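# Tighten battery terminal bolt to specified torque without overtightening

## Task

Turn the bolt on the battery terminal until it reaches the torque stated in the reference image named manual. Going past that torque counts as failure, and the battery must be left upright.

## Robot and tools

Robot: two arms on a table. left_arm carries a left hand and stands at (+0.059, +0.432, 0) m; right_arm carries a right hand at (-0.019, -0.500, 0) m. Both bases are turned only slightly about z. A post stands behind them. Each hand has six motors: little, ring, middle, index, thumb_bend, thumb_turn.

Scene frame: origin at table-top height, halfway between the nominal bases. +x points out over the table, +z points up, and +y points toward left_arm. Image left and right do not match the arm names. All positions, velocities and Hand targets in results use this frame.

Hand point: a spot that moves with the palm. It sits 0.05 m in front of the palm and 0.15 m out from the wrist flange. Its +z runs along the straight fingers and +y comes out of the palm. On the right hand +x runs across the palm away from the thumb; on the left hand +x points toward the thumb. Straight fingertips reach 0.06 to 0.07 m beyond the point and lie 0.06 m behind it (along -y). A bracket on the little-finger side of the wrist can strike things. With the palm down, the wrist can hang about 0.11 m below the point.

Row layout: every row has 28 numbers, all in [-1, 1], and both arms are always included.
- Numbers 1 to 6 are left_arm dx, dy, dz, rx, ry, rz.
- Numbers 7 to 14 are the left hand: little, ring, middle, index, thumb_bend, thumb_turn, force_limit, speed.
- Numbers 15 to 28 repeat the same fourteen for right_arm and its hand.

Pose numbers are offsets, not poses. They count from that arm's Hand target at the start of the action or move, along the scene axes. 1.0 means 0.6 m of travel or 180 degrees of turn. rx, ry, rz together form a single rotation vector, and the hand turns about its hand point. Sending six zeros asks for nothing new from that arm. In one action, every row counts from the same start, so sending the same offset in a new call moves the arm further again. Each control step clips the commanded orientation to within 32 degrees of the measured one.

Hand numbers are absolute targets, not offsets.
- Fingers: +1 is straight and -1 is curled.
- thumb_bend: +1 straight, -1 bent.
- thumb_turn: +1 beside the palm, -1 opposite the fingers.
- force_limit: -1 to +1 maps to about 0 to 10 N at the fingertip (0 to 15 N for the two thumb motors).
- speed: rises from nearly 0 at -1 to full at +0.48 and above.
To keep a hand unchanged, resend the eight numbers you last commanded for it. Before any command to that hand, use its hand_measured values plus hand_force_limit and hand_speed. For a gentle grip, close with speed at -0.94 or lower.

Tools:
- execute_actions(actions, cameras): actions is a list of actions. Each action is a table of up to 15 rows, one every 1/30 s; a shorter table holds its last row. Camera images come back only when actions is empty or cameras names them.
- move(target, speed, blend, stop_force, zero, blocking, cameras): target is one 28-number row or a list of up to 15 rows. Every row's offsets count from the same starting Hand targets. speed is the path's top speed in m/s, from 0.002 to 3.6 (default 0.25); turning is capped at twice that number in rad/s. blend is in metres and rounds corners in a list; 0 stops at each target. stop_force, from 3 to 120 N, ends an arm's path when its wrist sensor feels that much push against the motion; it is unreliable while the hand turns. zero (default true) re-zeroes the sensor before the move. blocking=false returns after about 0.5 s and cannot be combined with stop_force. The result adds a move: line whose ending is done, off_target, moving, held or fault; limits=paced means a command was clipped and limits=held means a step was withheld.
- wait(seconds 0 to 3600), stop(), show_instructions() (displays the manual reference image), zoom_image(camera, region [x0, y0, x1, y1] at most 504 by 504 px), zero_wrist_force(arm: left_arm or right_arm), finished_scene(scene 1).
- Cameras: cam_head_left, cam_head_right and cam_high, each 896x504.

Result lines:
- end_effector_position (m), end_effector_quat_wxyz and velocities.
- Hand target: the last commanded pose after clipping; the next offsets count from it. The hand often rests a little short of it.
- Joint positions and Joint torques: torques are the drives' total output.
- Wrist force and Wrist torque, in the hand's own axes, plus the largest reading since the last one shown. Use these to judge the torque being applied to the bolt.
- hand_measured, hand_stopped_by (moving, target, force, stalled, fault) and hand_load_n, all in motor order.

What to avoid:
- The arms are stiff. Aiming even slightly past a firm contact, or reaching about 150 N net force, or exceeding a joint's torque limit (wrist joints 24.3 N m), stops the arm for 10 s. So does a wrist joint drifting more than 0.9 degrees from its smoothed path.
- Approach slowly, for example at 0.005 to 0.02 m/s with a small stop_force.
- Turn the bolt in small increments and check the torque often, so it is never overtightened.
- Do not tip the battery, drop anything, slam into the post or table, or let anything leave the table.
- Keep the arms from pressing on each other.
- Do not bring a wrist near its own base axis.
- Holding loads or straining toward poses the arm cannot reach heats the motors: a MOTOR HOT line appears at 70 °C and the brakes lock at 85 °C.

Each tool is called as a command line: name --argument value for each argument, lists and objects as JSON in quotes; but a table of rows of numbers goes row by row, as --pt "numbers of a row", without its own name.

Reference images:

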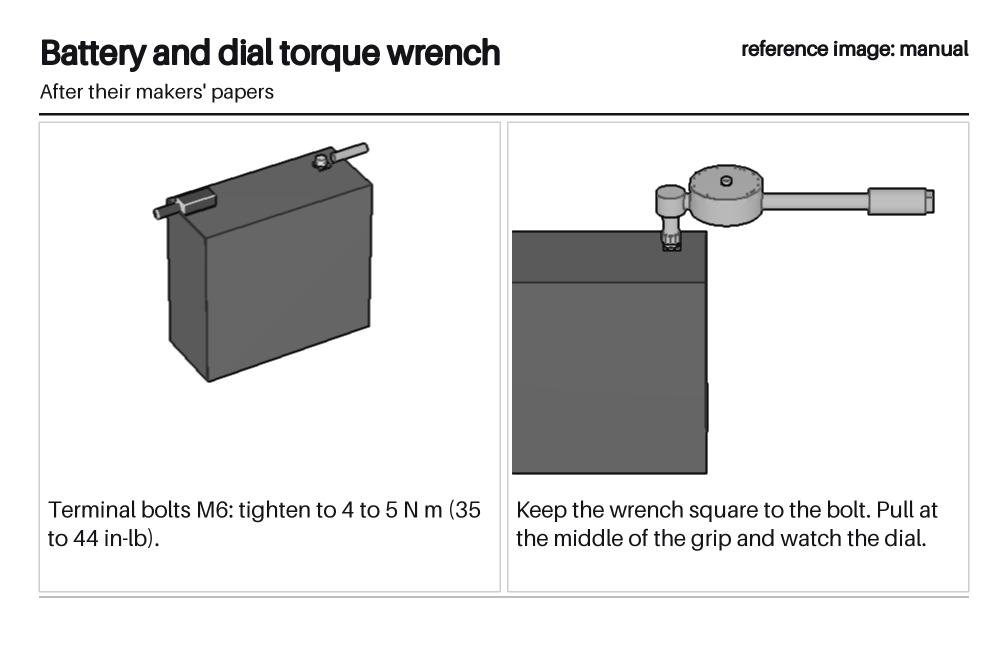

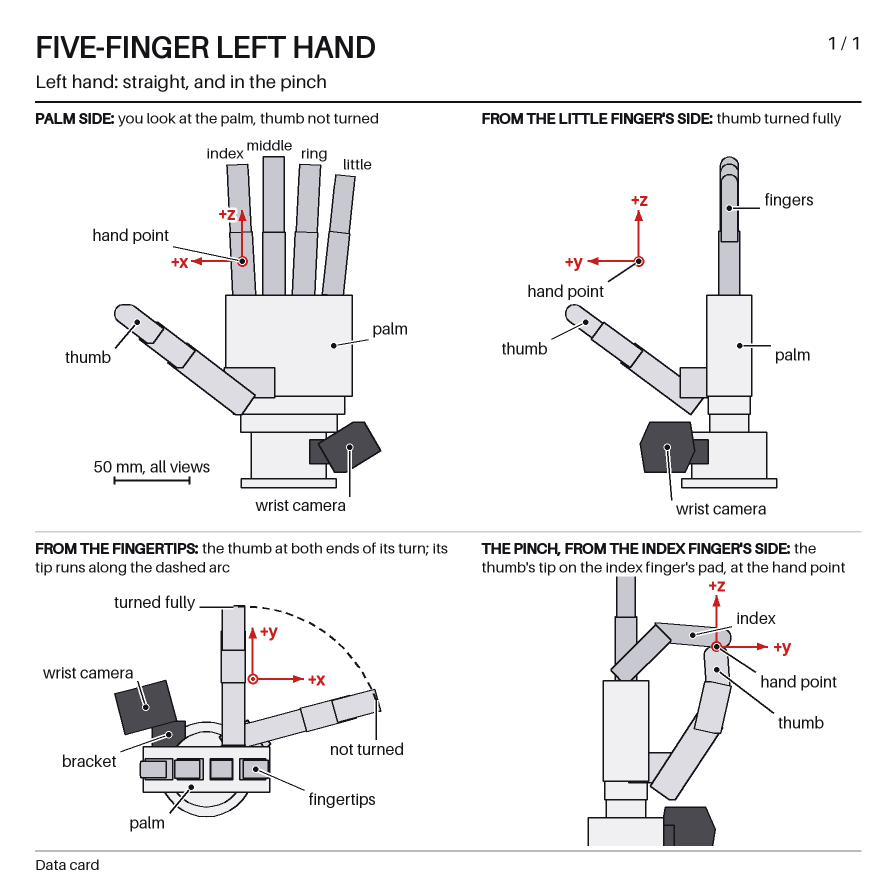

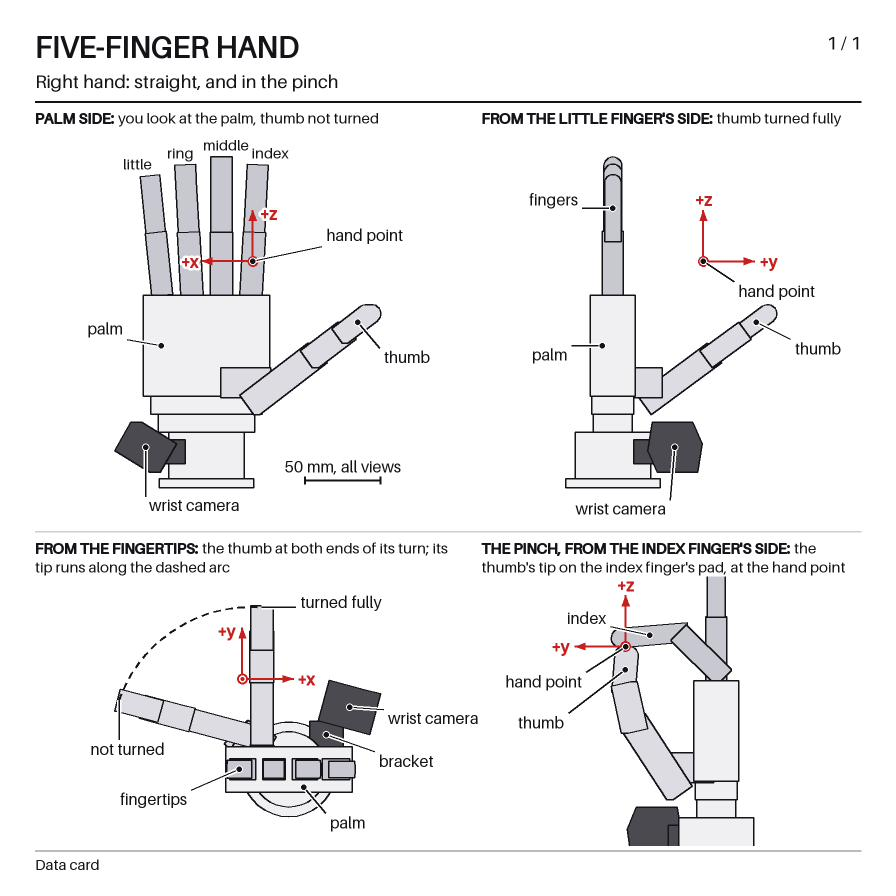

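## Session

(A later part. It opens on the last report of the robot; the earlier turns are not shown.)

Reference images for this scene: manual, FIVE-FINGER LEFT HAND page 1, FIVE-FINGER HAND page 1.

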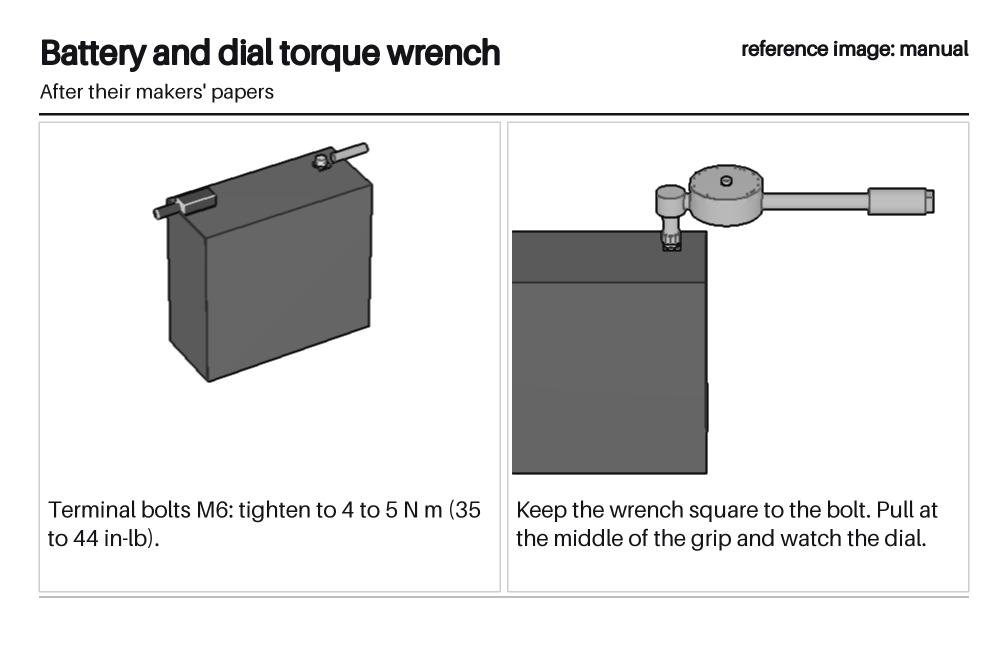

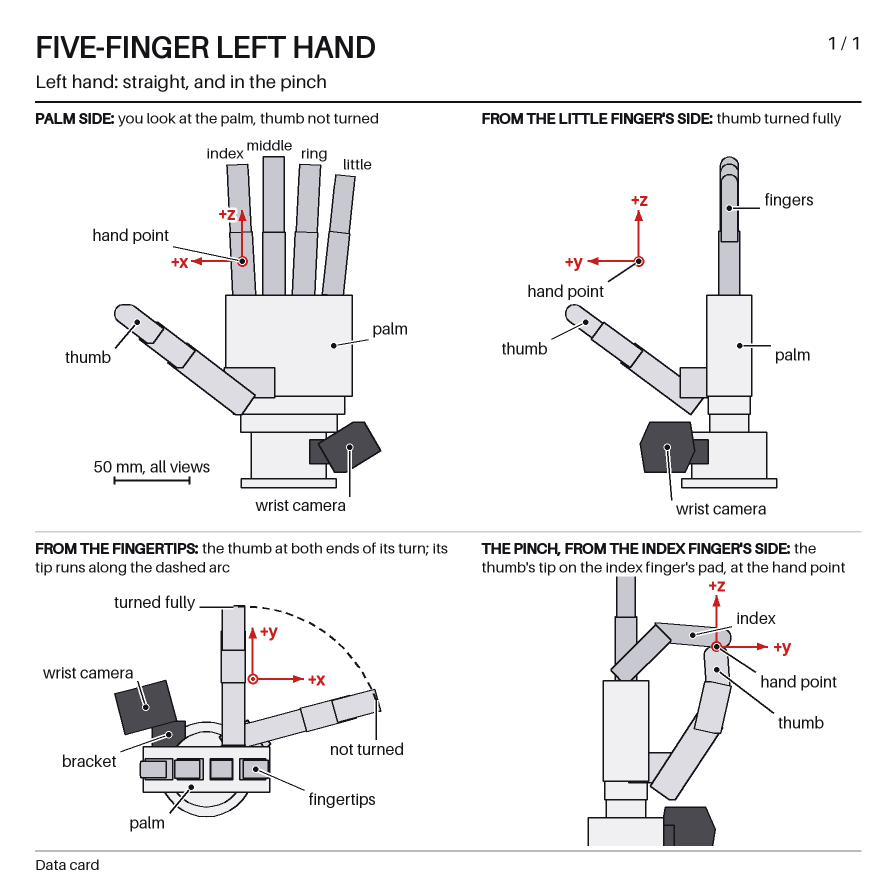

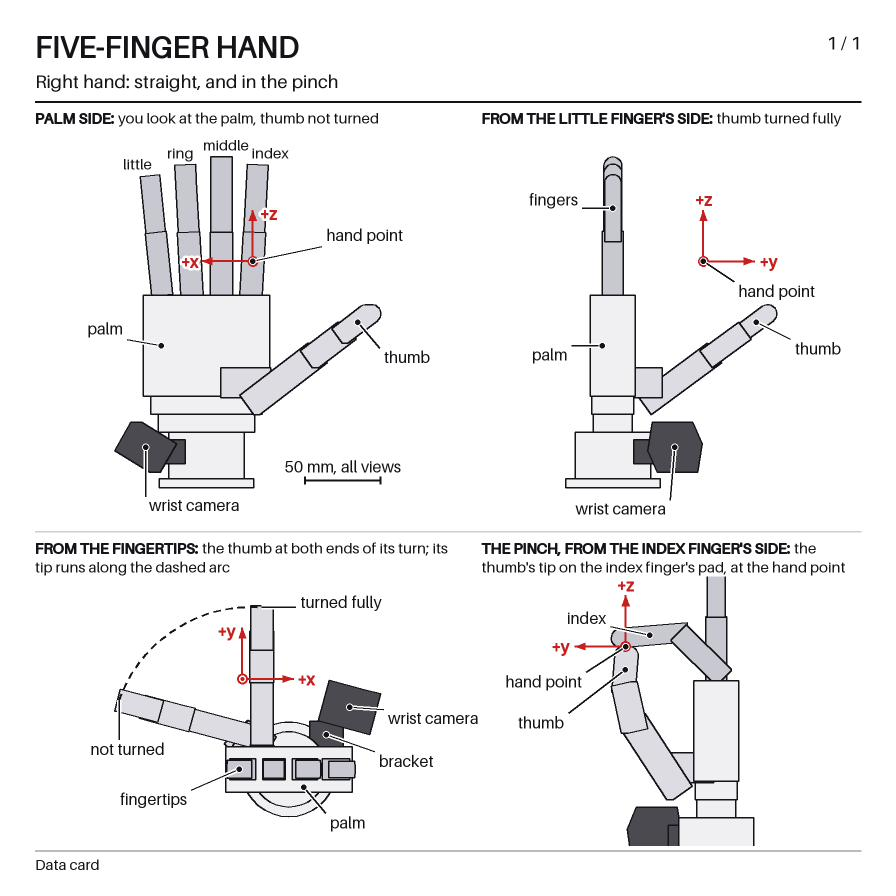

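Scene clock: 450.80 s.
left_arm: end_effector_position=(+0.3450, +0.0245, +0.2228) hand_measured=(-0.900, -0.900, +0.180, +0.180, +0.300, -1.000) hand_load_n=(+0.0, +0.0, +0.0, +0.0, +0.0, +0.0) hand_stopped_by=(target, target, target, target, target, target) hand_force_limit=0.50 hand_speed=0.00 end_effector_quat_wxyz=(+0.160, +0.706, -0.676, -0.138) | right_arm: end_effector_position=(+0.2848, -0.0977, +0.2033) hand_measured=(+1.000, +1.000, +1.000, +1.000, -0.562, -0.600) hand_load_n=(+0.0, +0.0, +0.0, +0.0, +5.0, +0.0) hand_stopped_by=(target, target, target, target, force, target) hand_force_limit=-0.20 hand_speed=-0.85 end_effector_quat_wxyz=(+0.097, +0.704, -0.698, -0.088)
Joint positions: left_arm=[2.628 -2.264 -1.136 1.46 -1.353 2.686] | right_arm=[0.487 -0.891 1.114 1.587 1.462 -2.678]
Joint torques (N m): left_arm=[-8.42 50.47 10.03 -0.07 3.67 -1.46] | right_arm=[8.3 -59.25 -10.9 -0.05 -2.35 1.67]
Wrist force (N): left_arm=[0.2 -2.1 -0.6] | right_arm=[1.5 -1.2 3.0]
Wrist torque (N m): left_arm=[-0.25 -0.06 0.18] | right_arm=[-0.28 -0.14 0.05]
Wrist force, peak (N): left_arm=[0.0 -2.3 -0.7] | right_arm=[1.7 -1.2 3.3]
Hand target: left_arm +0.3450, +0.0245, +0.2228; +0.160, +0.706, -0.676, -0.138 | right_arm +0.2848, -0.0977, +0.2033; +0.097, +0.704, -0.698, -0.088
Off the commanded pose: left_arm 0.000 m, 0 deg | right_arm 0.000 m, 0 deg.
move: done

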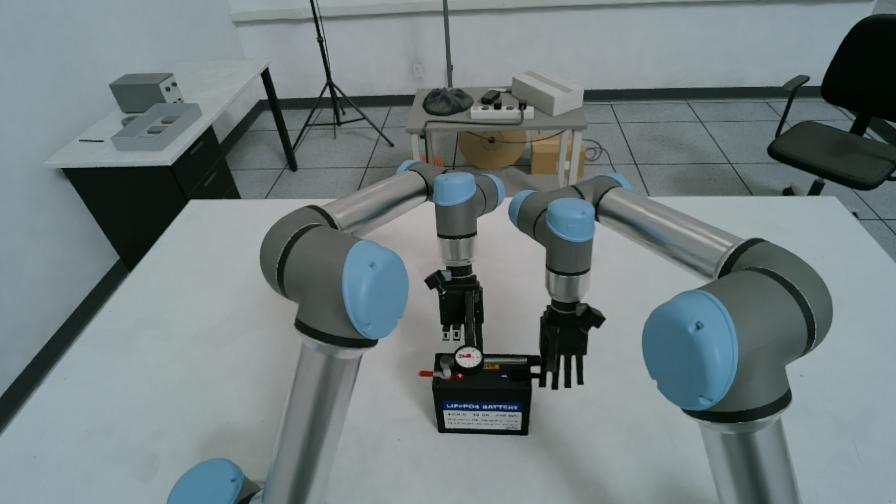

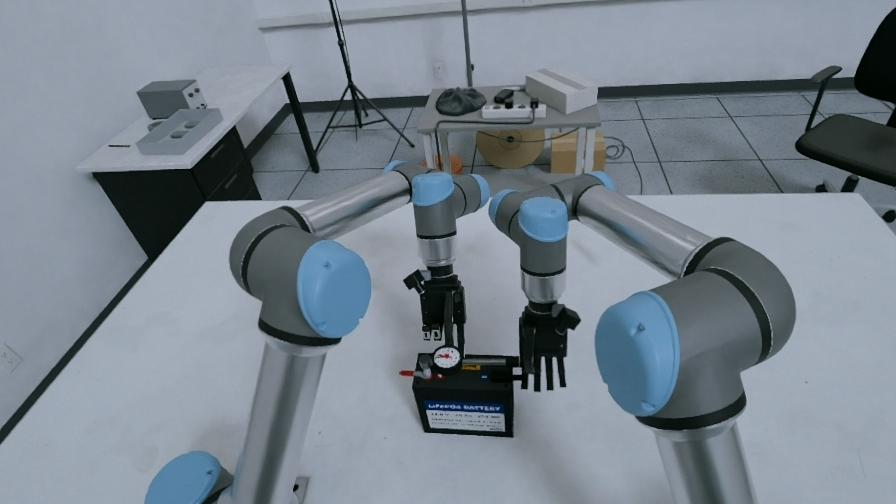

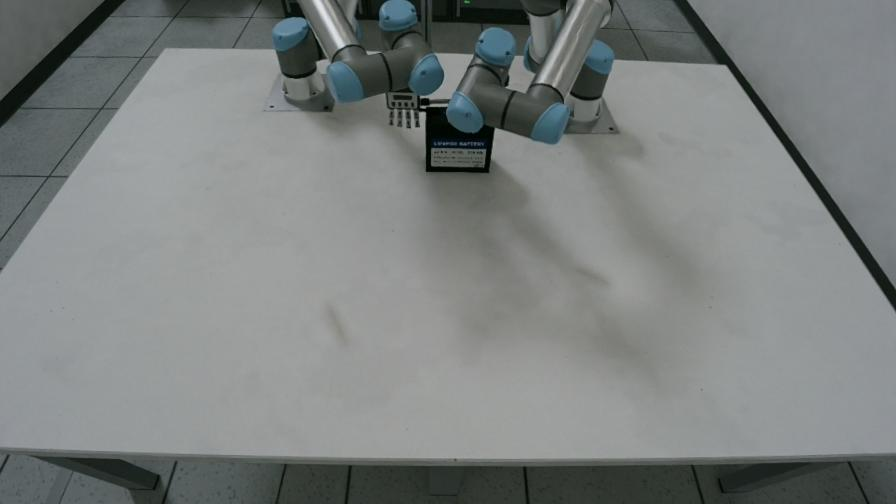

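move --target '[-0.0357,0,0,0,0,0,-0.9,-0.9,0.18,0.18,0.3,-1,0.5,0,0,0,0,0,0,0,1,1,1,1,-0.7,-0.6,-0.2,-0.85]' --speed 0.02 --stop_force 3 --cameras '["all"]'

zoom_image --camera "cam_head_right" --region '[400, 320, 500, 400]'

zoom_image --camera "cam_head_left" --region '[420, 320, 520, 400]'

Scene clock: 453.23 s.
left_arm: end_effector_position=(+0.3236, +0.0245, +0.2228) hand_measured=(-0.900, -0.900, +0.180, +0.180, +0.300, -1.000) hand_load_n=(+0.0, +0.0, +0.0, +0.0, +0.0, +0.0) hand_stopped_by=(target, target, target, target, target, target) hand_force_limit=0.50 hand_speed=0.00 end_effector_quat_wxyz=(+0.160, +0.706, -0.676, -0.138) | right_arm: end_effector_position=(+0.2848, -0.0977, +0.2033) hand_measured=(+1.000, +1.000, +1.000, +1.000, -0.562, -0.600) hand_load_n=(+0.0, +0.0, +0.0, +0.0, +5.0, +0.0) hand_stopped_by=(target, target, target, target, force, target) hand_force_limit=-0.20 hand_speed=-0.85 end_effector_quat_wxyz=(+0.097, +0.704, -0.698, -0.088)
Joint positions: left_arm=[2.611 -2.222 -1.206 1.492 -1.347 2.669] | right_arm=[0.487 -0.891 1.114 1.587 1.462 -2.678]
Joint torques (N m): left_arm=[-8.27 48.66 9.94 -0.07 3.58 -1.52] | right_arm=[7.15 -58.26 -12.8 0.11 -2.41 1.28]
Wrist force (N): left_arm=[0.2 -2.0 -0.6] | right_arm=[1.4 -1.0 3.3]
Wrist torque (N m): left_arm=[-0.20 -0.05 0.17] | right_arm=[-0.23 -0.12 0.05]
Wrist force, peak (N): left_arm=[0.3 -2.3 -0.7] | right_arm=[1.8 -1.1 3.3]
Hand target: left_arm +0.3236, +0.0245, +0.2228; +0.160, +0.706, -0.676, -0.138 | right_arm +0.2848, -0.0977, +0.2033; +0.097, +0.704, -0.698, -0.088
Off the commanded pose: left_arm 0.000 m, 0 deg | right_arm 0.000 m, 0 deg.
move: done

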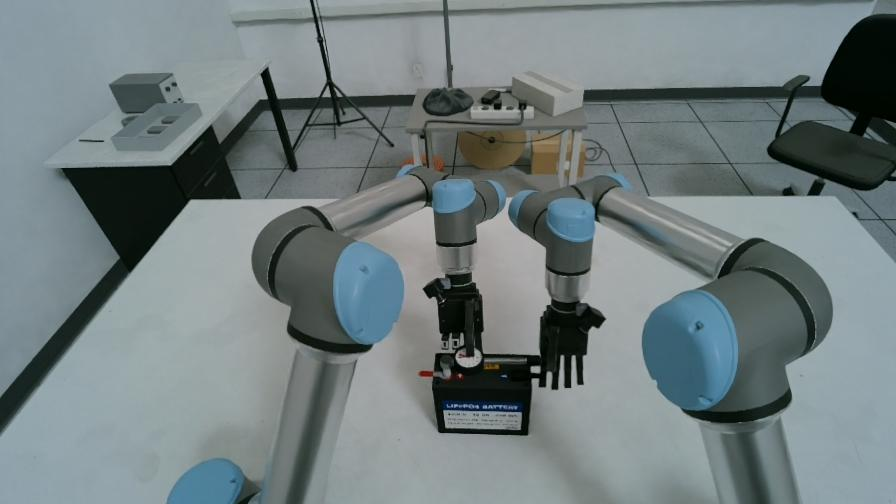

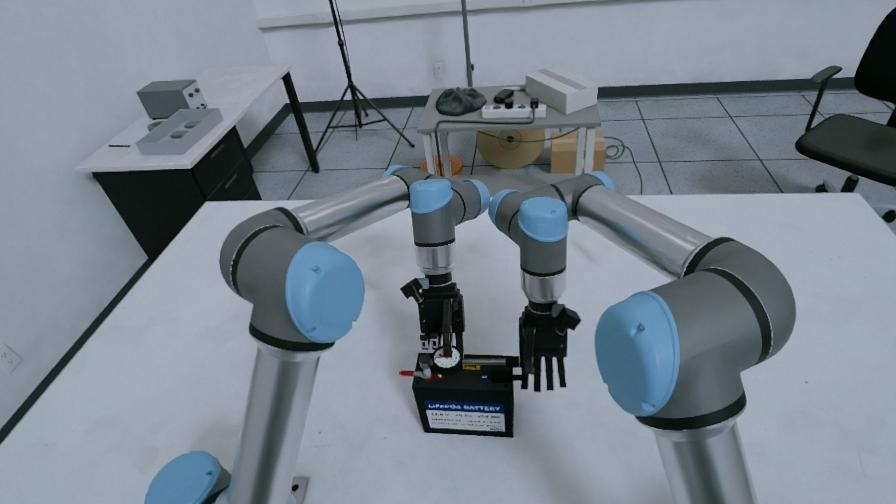

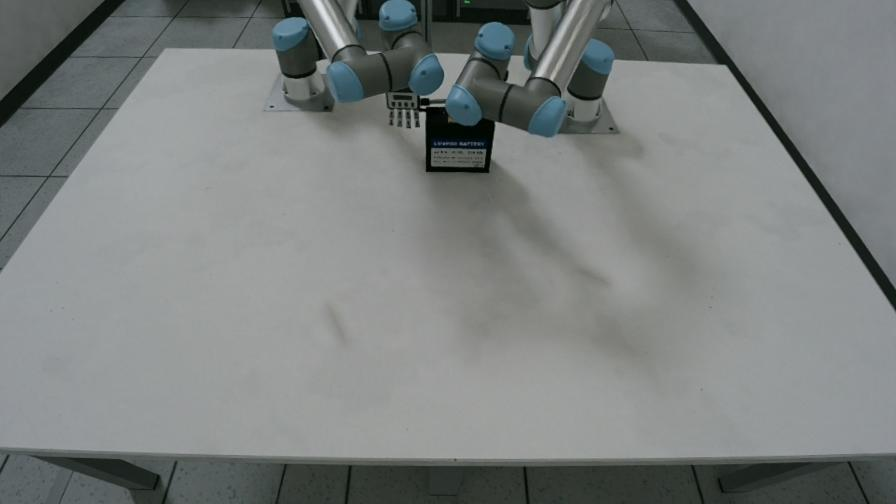

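Scaled by 5.040 from the camera's image (finer frame: 1280x720).

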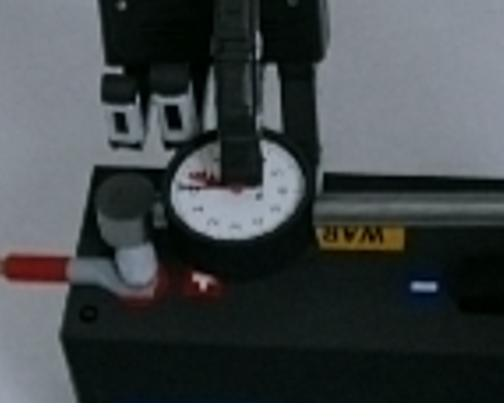

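Scaled by 5.040 from the camera's image (finer frame: 1280x720).

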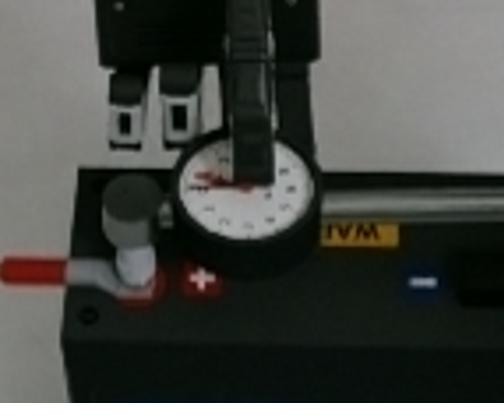

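execute_actions --actions '[]'

zoom_image --camera "cam_head_left" --region '[400, 320, 560, 450]'

Scene clock: 454.67 s.
left_arm: end_effector_position=(+0.3236, +0.0245, +0.2228) hand_measured=(-0.900, -0.900, +0.180, +0.180, +0.300, -1.000) hand_load_n=(+0.0, +0.0, +0.0, +0.0, -0.5, +0.0) hand_stopped_by=(target, target, target, target, target, target) hand_force_limit=0.50 hand_speed=0.00 end_effector_quat_wxyz=(+0.160, +0.706, -0.676, -0.138) | right_arm: end_effector_position=(+0.2848, -0.0977, +0.2033) hand_measured=(+1.000, +1.000, +1.000, +1.000, -0.562, -0.600) hand_load_n=(+0.0, +0.0, +0.0, +0.0, +5.0, +0.0) hand_stopped_by=(target, target, target, target, force, target) hand_force_limit=-0.20 hand_speed=-0.85 end_effector_quat_wxyz=(+0.097, +0.704, -0.698, -0.088)
Joint positions: left_arm=[2.611 -2.222 -1.206 1.492 -1.347 2.669] | right_arm=[0.487 -0.891 1.114 1.587 1.462 -2.678]
Joint velocities: within noise
Joint torques (N m): left_arm=[-8.71 48.61 10.01 0 3.5 -1.52] | right_arm=[7.66 -58.43 -12.57 -0.16 -2.45 1.06]
Wrist force (N): left_arm=[0.3 -2.2 -0.6] | right_arm=[1.3 -1.0 3.2]
Wrist torque (N m): left_arm=[-0.24 -0.07 0.18] | right_arm=[-0.23 -0.11 0.04]
Wrist force, peak (N): left_arm=[0.3 -2.2 -0.6] | right_arm=[1.4 -1.4 3.4]
Hand target: left_arm +0.3236, +0.0245, +0.2228; +0.160, +0.706, -0.676, -0.138 | right_arm +0.2848, -0.0977, +0.2033; +0.097, +0.704, -0.698, -0.088
Off the commanded pose: left_arm 0.000 m, 0 deg | right_arm 0.000 m, 0 deg.

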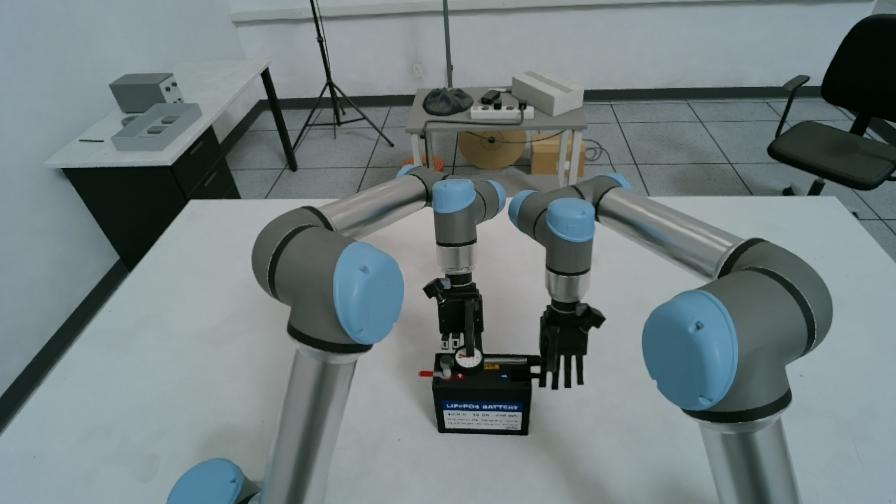

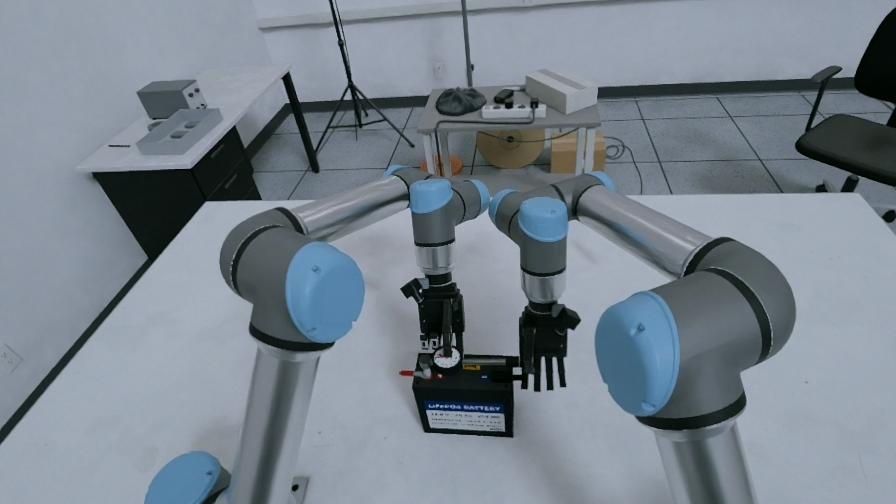

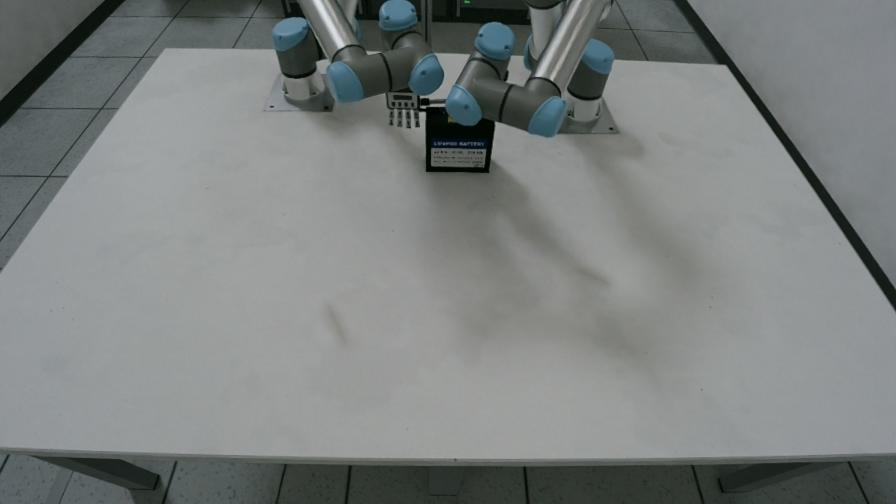

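Scaled by 3.150 from the camera's image (finer frame: 1280x720).

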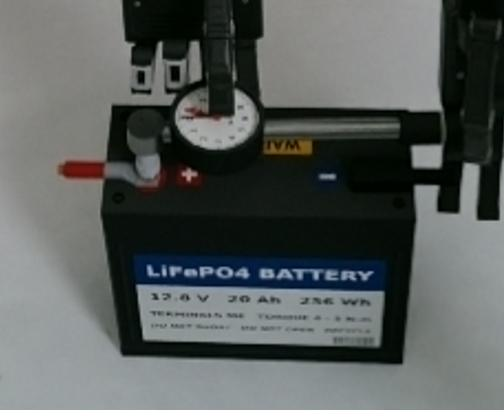

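move --target '[0,0,0.0055,0,0,0,-0.9,-0.9,0.18,0.18,0.3,-1,0.5,0,0,0,0,0,0,0,1,1,1,1,-0.7,-0.6,-0.2,-0.85]' --speed 0.02

execute_actions --actions '[[[0,0,0,0,0,0,-0.9,-0.9,-0.5,-0.5,-0.1,-1,0.5,-0.9,0,0,0,0,0,0,1,1,1,1,-0.7,-0.6,-0.2,-0.85]]]'

Scene clock: 456.40 s.
left_arm: end_effector_position=(+0.3236, +0.0245, +0.2259) hand_measured=(-0.900, -0.900, +0.180, +0.180, +0.300, -1.000) hand_load_n=(+0.0, +0.0, +0.0, +0.0, -0.5, +0.0) hand_stopped_by=(target, target, target, target, target, target) hand_force_limit=0.50 hand_speed=0.00 end_effector_quat_wxyz=(+0.160, +0.706, -0.676, -0.138) | right_arm: end_effector_position=(+0.2848, -0.0977, +0.2033) hand_measured=(+1.000, +1.000, +1.000, +1.000, -0.562, -0.600) hand_load_n=(+0.0, +0.0, +0.0, +0.0, +5.0, +0.0) hand_stopped_by=(target, target, target, target, force, target) hand_force_limit=-0.20 hand_speed=-0.85 end_effector_quat_wxyz=(+0.097, +0.704, -0.698, -0.088)
Joint positions: left_arm=[2.611 -2.22 -1.201 1.485 -1.347 2.669] | right_arm=[0.487 -0.891 1.114 1.587 1.462 -2.678]
Joint torques (N m): left_arm=[-8.06 48.4 25.95 -5.26 3.54 -1.47] | right_arm=[7.57 -58.57 -12.62 0.1 -2.18 1.2]
Wrist force (N): left_arm=[0.3 -2.1 -0.5] | right_arm=[1.5 -1.1 2.8]
Wrist torque (N m): left_arm=[-0.23 -0.07 0.18] | right_arm=[-0.28 -0.14 0.05]
Wrist force, peak (N): left_arm=[0.2 -2.3 -0.7] | right_arm=[1.4 -1.3 3.3]
Hand target: left_arm +0.3236, +0.0245, +0.2261; +0.160, +0.706, -0.676, -0.138 | right_arm +0.2848, -0.0977, +0.2033; +0.097, +0.704, -0.698, -0.088
Off the commanded pose: left_arm 0.000 m, 0 deg | right_arm 0.000 m, 0 deg.
move: done

Scene clock: 457.53 s.
left_arm: end_effector_position=(+0.3236, +0.0245, +0.2261) hand_measured=(-0.900, -0.900, +0.052, +0.080, +0.178, -1.000) hand_load_n=(+0.0, +0.0, +11.0, +10.5, +11.0, +0.0) hand_stopped_by=(target, target, force, force, force, target) hand_force_limit=0.50 hand_speed=-0.90 end_effector_quat_wxyz=(+0.160, +0.706, -0.676, -0.138) | right_arm: end_effector_position=(+0.2848, -0.0977, +0.2033) hand_measured=(+1.000, +1.000, +1.000, +1.000, -0.562, -0.600) hand_load_n=(+0.0, +0.0, +0.0, +0.0, +5.5, +0.0) hand_stopped_by=(target, target, target, target, force, target) hand_force_limit=-0.20 hand_speed=-0.85 end_effector_quat_wxyz=(+0.097, +0.704, -0.698, -0.088)
Joint positions: left_arm=[2.611 -2.22 -1.201 1.485 -1.347 2.669] | right_arm=[0.487 -0.891 1.114 1.587 1.462 -2.678]
Joint torques (N m): left_arm=[-7.9 50.14 27.38 -6.15 2.99 -1.17] | right_arm=[6.52 -55.58 -11.83 0.28 -0.04 1.15]
Wrist force (N): left_arm=[0.6 -4.7 4.3] | right_arm=[-1.7 -0.2 1.2]
Wrist torque (N m): left_arm=[-0.31 -0.08 0.15] | right_arm=[-0.14 0.02 -0.06]
Wrist force, peak (N): left_arm=[0.6 -4.7 4.5] | right_arm=[1.3 -1.1 3.0]
Hand target: left_arm +0.3236, +0.0245, +0.2261; +0.160, +0.706, -0.676, -0.138 | right_arm +0.2848, -0.0977, +0.2033; +0.097, +0.704, -0.698, -0.088
Off the commanded pose: left_arm 0.000 m, 0 deg | right_arm 0.000 m, 0 deg.

wait --seconds 0.1 --cameras '["cam_head_left","cam_high"]'

zoom_image --camera "cam_head_left" --region '[450, 338, 490, 378]'

zoom_image --camera "cam_head_left" --region '[420, 320, 520, 400]'

Scene clock: 457.90 s.
left_arm: end_effector_position=(+0.3236, +0.0245, +0.2261) hand_measured=(-0.900, -0.900, +0.052, +0.080, +0.178, -1.000) hand_load_n=(+0.0, +0.5, +11.0, +10.5, +11.0, +0.0) hand_stopped_by=(target, target, force, force, force, target) hand_force_limit=0.50 hand_speed=-0.90 end_effector_quat_wxyz=(+0.160, +0.706, -0.676, -0.138) | right_arm: end_effector_position=(+0.2848, -0.0977, +0.2033) hand_measured=(+1.000, +1.000, +1.000, +1.000, -0.562, -0.600) hand_load_n=(+0.0, +0.0, +0.0, +0.0, +5.5, +0.0) hand_stopped_by=(target, target, target, target, force, target) hand_force_limit=-0.20 hand_speed=-0.85 end_effector_quat_wxyz=(+0.097, +0.704, -0.698, -0.088)
Joint positions: left_arm=[2.611 -2.22 -1.201 1.485 -1.347 2.669] | right_arm=[0.487 -0.891 1.114 1.587 1.462 -2.678]
Joint torques (N m): left_arm=[-7.48 50.03 27.41 -6.13 2.77 -0.94] | right_arm=[6.35 -54.42 -12.3 0.57 0.51 1.33]
Wrist force (N): left_arm=[0.7 -4.6 4.2] | right_arm=[-1.7 -0.3 1.1]
Wrist torque (N m): left_arm=[-0.29 -0.10 0.15] | right_arm=[-0.16 0.02 -0.07]
Wrist force, peak (N): left_arm=[0.5 -4.5 4.6] | right_arm=[-2.2 0.0 1.2]
Hand target: left_arm +0.3236, +0.0245, +0.2261; +0.160, +0.706, -0.676, -0.138 | right_arm +0.2848, -0.0977, +0.2033; +0.097, +0.704, -0.698, -0.088
Off the commanded pose: left_arm 0.000 m, 0 deg | right_arm 0.000 m, 0 deg.
wait: 0.10 s; at rest from the start

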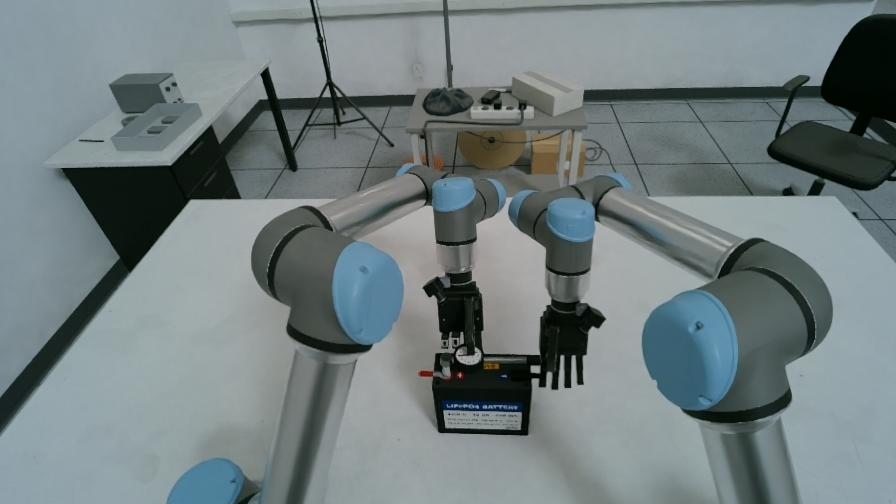

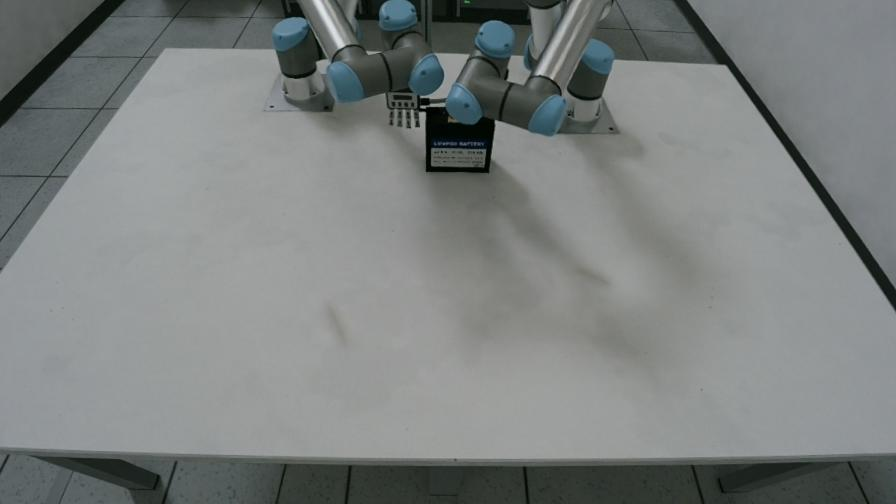

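Scaled by 12.600 from the camera's image (finer frame: 1280x720).

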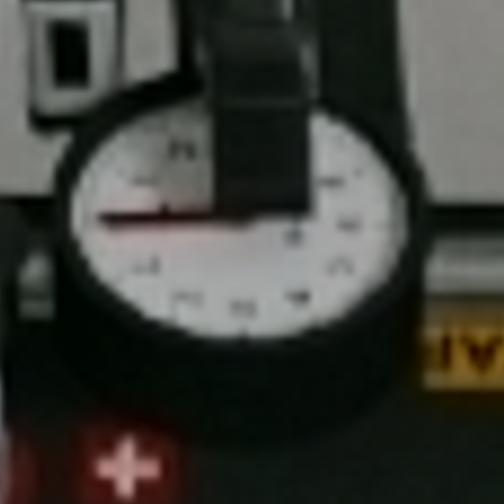

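Scaled by 5.040 from the camera's image (finer frame: 1280x720).

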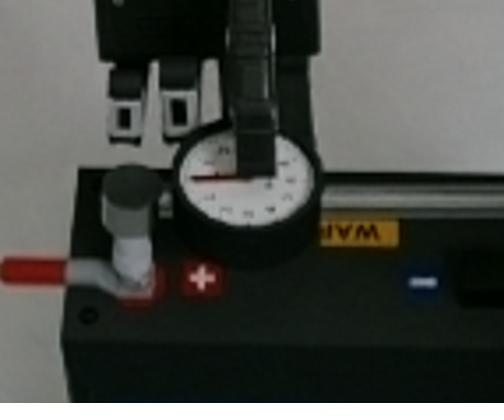

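execute_actions --actions '[[[0,0,0,0,0,0,-0.9,-0.9,-0.5,-0.5,-0.1,-1,0.5,-0.9,0,0,0,0,0,0,1,1,1,1,-0.4,-0.6,-0.2,-0.85]]]' --cameras '["cam_head_left"]'

zoom_image --camera "cam_head_left" --region '[450, 338, 490, 378]'

Scene clock: 459.33 s.
left_arm: end_effector_position=(+0.3236, +0.0245, +0.2261) hand_measured=(-0.900, -0.900, +0.052, +0.080, +0.178, -1.000) hand_load_n=(+0.0, +0.0, +11.0, +11.0, +10.0, +0.0) hand_stopped_by=(target, target, force, force, force, target) hand_force_limit=0.50 hand_speed=-0.90 end_effector_quat_wxyz=(+0.160, +0.706, -0.676, -0.138) | right_arm: end_effector_position=(+0.2848, -0.0977, +0.2033) hand_measured=(+1.000, +1.000, +1.000, +1.000, -0.400, -0.600) hand_load_n=(+0.0, +0.0, +0.0, +0.0, +0.0, +0.0) hand_stopped_by=(target, target, target, target, target, target) hand_force_limit=-0.20 hand_speed=-0.85 end_effector_quat_wxyz=(+0.097, +0.704, -0.698, -0.088)
Joint positions: left_arm=[2.611 -2.22 -1.201 1.485 -1.347 2.669] | right_arm=[0.487 -0.891 1.114 1.587 1.462 -2.678]
Joint torques (N m): left_arm=[-7.52 50.87 26.64 -6.21 2 -0.36] | right_arm=[7.75 -51.49 -12.62 1.06 1.49 1.29]
Wrist force (N): left_arm=[-0.7 -3.8 4.3] | right_arm=[-0.8 -0.8 1.2]
Wrist torque (N m): left_arm=[-0.26 -0.07 0.15] | right_arm=[-0.15 0.01 -0.08]
Wrist force, peak (N): left_arm=[0.5 -4.7 4.3] | right_arm=[-2.3 -0.4 1.4]
Hand target: left_arm +0.3236, +0.0245, +0.2261; +0.160, +0.706, -0.676, -0.138 | right_arm +0.2848, -0.0977, +0.2033; +0.097, +0.704, -0.698, -0.088
Off the commanded pose: left_arm 0.000 m, 0 deg | right_arm 0.000 m, 0 deg.

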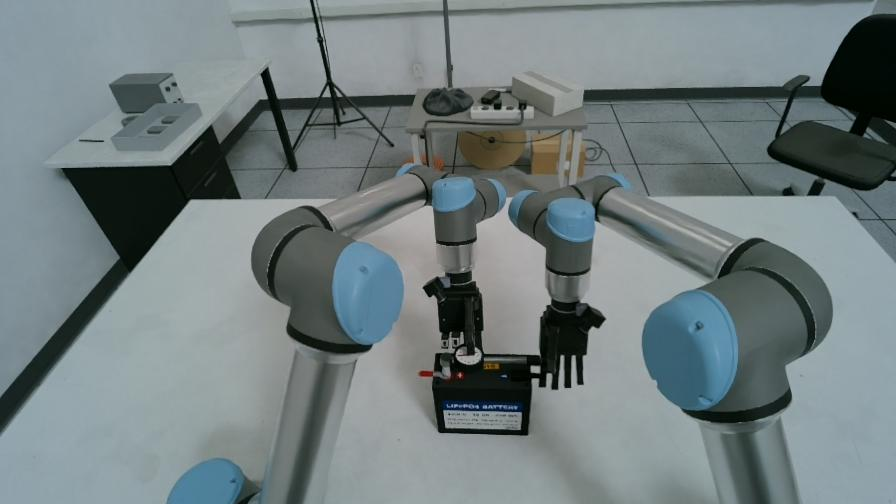

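Scaled by 12.600 from the camera's image (finer frame: 1280x720).

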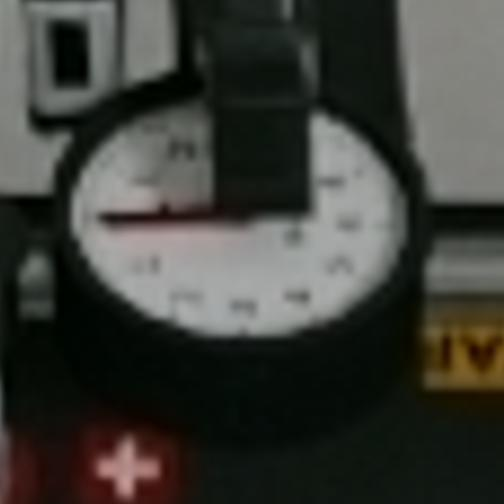

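execute_actions --actions '[[[0,0,0,0,0,0,-0.9,-0.9,-0.5,-0.5,-0.1,-1,0.5,-0.9,0,0,0,0,0,0,1,1,1,1,0.3,-0.6,-0.2,-0.3]]]'

execute_actions --actions '[[[0,0,0,0,0,0,-0.9,-0.9,-0.5,-0.5,-0.1,-1,0.5,-0.9,0.003,0,0,0,0,0,1,1,1,1,0.3,-0.6,-0.2,-0.3]]]' --cameras '["cam_head_left"]'

zoom_image --camera "cam_head_left" --region '[480, 330, 570, 400]'

Scene clock: 460.67 s.
left_arm: end_effector_position=(+0.3236, +0.0245, +0.2261) hand_measured=(-0.900, -0.900, +0.052, +0.080, +0.178, -1.000) hand_load_n=(+0.0, +0.0, +11.0, +11.0, +10.5, +0.0) hand_stopped_by=(target, target, force, force, force, target) hand_force_limit=0.50 hand_speed=-0.90 end_effector_quat_wxyz=(+0.160, +0.706, -0.676, -0.138) | right_arm: end_effector_position=(+0.2848, -0.0977, +0.2033) hand_measured=(+1.000, +1.000, +1.000, +1.000, +0.300, -0.600) hand_load_n=(+0.0, +0.0, +0.0, +0.0, +0.0, +0.0) hand_stopped_by=(target, target, target, target, target, target) hand_force_limit=-0.20 hand_speed=-0.30 end_effector_quat_wxyz=(+0.097, +0.704, -0.698, -0.088)
Joint positions: left_arm=[2.611 -2.22 -1.201 1.485 -1.347 2.669] | right_arm=[0.487 -0.891 1.114 1.587 1.462 -2.678]
Joint torques (N m): left_arm=[-6.67 50.12 26.04 -6.14 1.23 0.25] | right_arm=[6.58 -46.14 -12.15 1.56 1.33 1.17]
Wrist force (N): left_arm=[-0.9 -4.0 4.3] | right_arm=[-0.7 -0.8 1.2]
Wrist torque (N m): left_arm=[-0.28 -0.04 0.14] | right_arm=[-0.14 0.01 -0.07]
Wrist force, peak (N): left_arm=[-1.2 -4.2 4.7] | right_arm=[-0.8 -1.0 1.3]
Hand target: left_arm +0.3236, +0.0245, +0.2261; +0.160, +0.706, -0.676, -0.138 | right_arm +0.2848, -0.0977, +0.2033; +0.097, +0.704, -0.698, -0.088
Off the commanded pose: left_arm 0.000 m, 0 deg | right_arm 0.000 m, 0 deg.

Scene clock: 461.37 s.
left_arm: end_effector_position=(+0.3236, +0.0245, +0.2261) hand_measured=(-0.900, -0.900, +0.052, +0.080, +0.178, -1.000) hand_load_n=(+0.0, +0.0, +11.0, +10.5, +10.0, +0.0) hand_stopped_by=(target, target, force, force, force, target) hand_force_limit=0.50 hand_speed=-0.90 end_effector_quat_wxyz=(+0.160, +0.706, -0.676, -0.138) | right_arm: end_effector_position=(+0.2866, -0.0977, +0.2033) hand_measured=(+1.000, +1.000, +1.000, +1.000, +0.300, -0.600) hand_load_n=(+0.0, +0.0, +0.0, +0.0, +0.0, +0.0) hand_stopped_by=(target, target, target, target, target, target) hand_force_limit=-0.20 hand_speed=-0.30 end_effector_quat_wxyz=(+0.097, +0.704, -0.698, -0.088)
Joint positions: left_arm=[2.611 -2.22 -1.201 1.485 -1.347 2.669] | right_arm=[0.486 -0.888 1.108 1.59 1.463 -2.68]
Joint torques (N m): left_arm=[-7.23 50.42 25.55 -6.18 0.85 0.47] | right_arm=[-7.42 -35.93 -23.69 4.59 1.86 -1.47]
Wrist force (N): left_arm=[-0.3 -4.2 4.1] | right_arm=[-1.0 -0.3 1.3]
Wrist torque (N m): left_arm=[-0.29 -0.10 0.15] | right_arm=[-0.12 0.04 0.01]
Wrist force, peak (N): left_arm=[-0.5 -4.4 4.4] | right_arm=[-0.9 -0.6 1.7]
Hand target: left_arm +0.3236, +0.0245, +0.2261; +0.160, +0.706, -0.676, -0.138 | right_arm +0.2866, -0.0977, +0.2033; +0.097, +0.704, -0.698, -0.088
Off the commanded pose: left_arm 0.000 m, 0 deg | right_arm 0.000 m, 0 deg.

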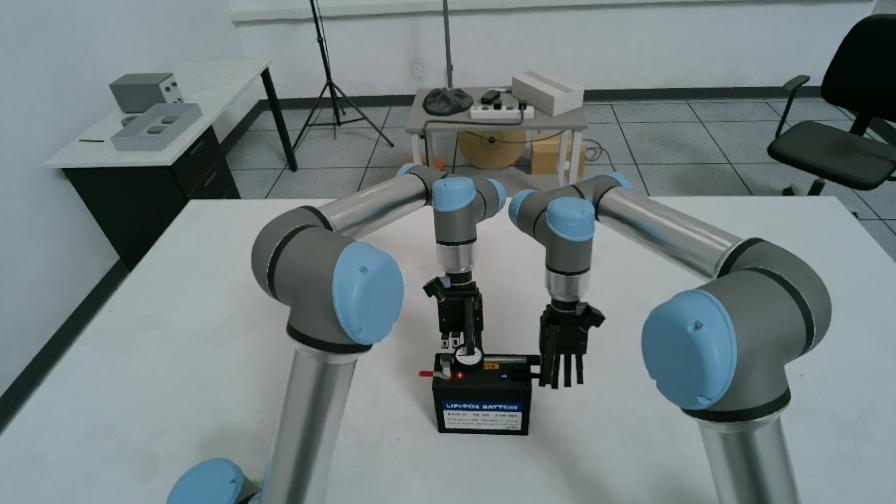

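Scaled by 5.600 from the camera's image (finer frame: 1280x720).

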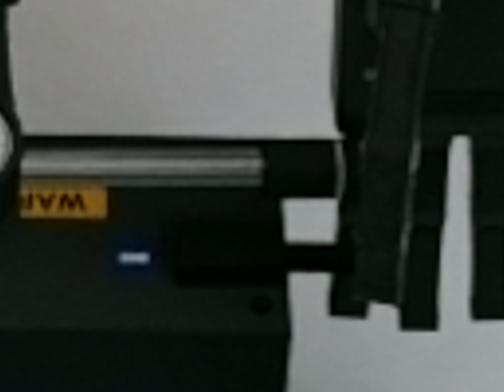

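move --pt "0 0 0 0 0 0 -0.9 -0.9 -0.5 -0.5 -0.1 -1 0.5 -0.9 0 0 0.05 0 0 0 1 1 1 1 0.3 -0.6 -0.2 -0.3" --pt "0 0 0 0 0 0 -0.9 -0.9 -0.5 -0.5 -0.1 -1 0.5 -0.9 0 0 0.15 0 0 0 1 1 1 1 0.3 -0.6 -0.2 -0.3" --speed '[0.03,0.08]' --stop_force 5 --cameras '["cam_head_left"]'

zoom_image --camera "cam_head_left" --region '[400, 320, 560, 450]'

zoom_image --camera "cam_head_left" --region '[450, 338, 490, 378]'

Scene clock: 464.63 s.
left_arm: end_effector_position=(+0.3236, +0.0245, +0.2261) hand_measured=(-0.900, -0.900, +0.052, +0.080, +0.178, -1.000) hand_load_n=(+0.0, +0.0, +13.0, +5.5, +8.0, +0.0) hand_stopped_by=(target, target, force, force, force, target) hand_force_limit=0.50 hand_speed=-0.90 end_effector_quat_wxyz=(+0.160, +0.706, -0.676, -0.138) | right_arm: end_effector_position=(+0.2866, -0.0977, +0.2933) hand_measured=(+1.000, +1.000, +1.000, +1.000, +0.300, -0.600) hand_load_n=(+0.0, +0.0, +0.0, +0.0, +0.0, +0.0) hand_stopped_by=(target, target, target, target, target, target) hand_force_limit=-0.20 hand_speed=-0.30 end_effector_quat_wxyz=(+0.097, +0.704, -0.698, -0.088)
Joint positions: left_arm=[2.611 -2.22 -1.201 1.485 -1.347 2.669] | right_arm=[0.486 -0.916 0.924 1.802 1.463 -2.68]
Joint torques (N m): left_arm=[-5.99 47.26 24.87 -4.39 -0.87 0.68] | right_arm=[8.32 -35.56 -24.15 4.77 1.34 0.89]
Wrist force (N): left_arm=[-0.1 -4.2 3.1] | right_arm=[-0.7 -0.1 1.9]
Wrist torque (N m): left_arm=[-0.28 -0.04 0.16] | right_arm=[-0.12 0.02 0.04]
Wrist force, peak (N): left_arm=[-0.3 -4.6 4.1] | right_arm=[-0.8 -1.2 2.9]
Hand target: left_arm +0.3236, +0.0245, +0.2261; +0.160, +0.706, -0.676, -0.138 | right_arm +0.2866, -0.0977, +0.2933; +0.097, +0.704, -0.698, -0.088
Off the commanded pose: left_arm 0.000 m, 0 deg | right_arm 0.000 m, 0 deg.
move: done

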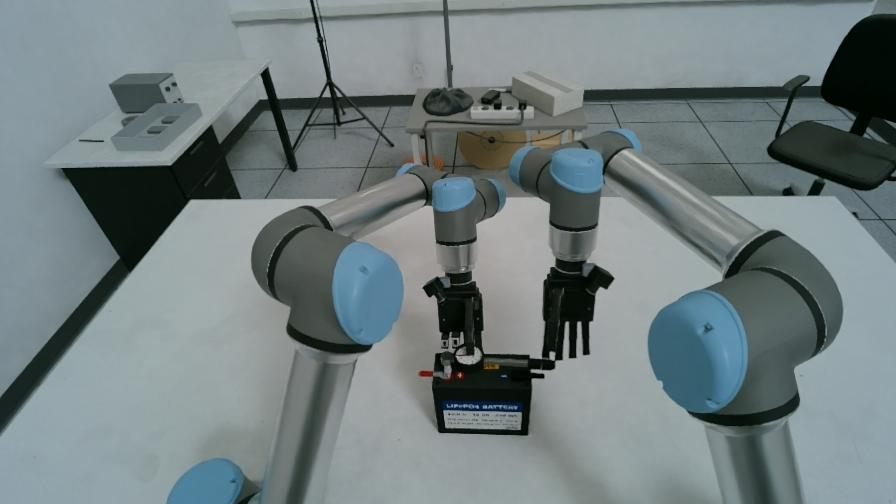

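Scaled by 3.150 from the camera's image (finer frame: 1280x720).

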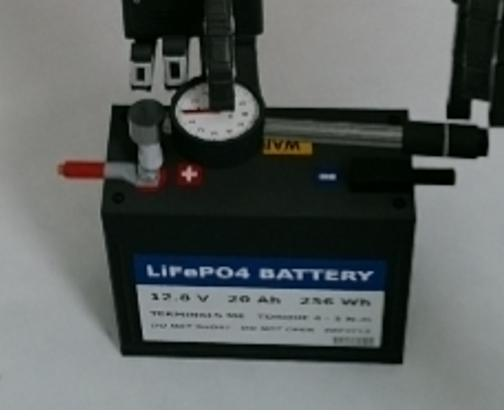

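Scaled by 12.600 from the camera's image (finer frame: 1280x720).

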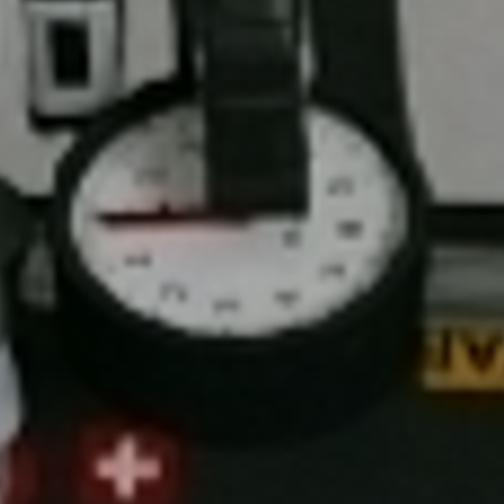

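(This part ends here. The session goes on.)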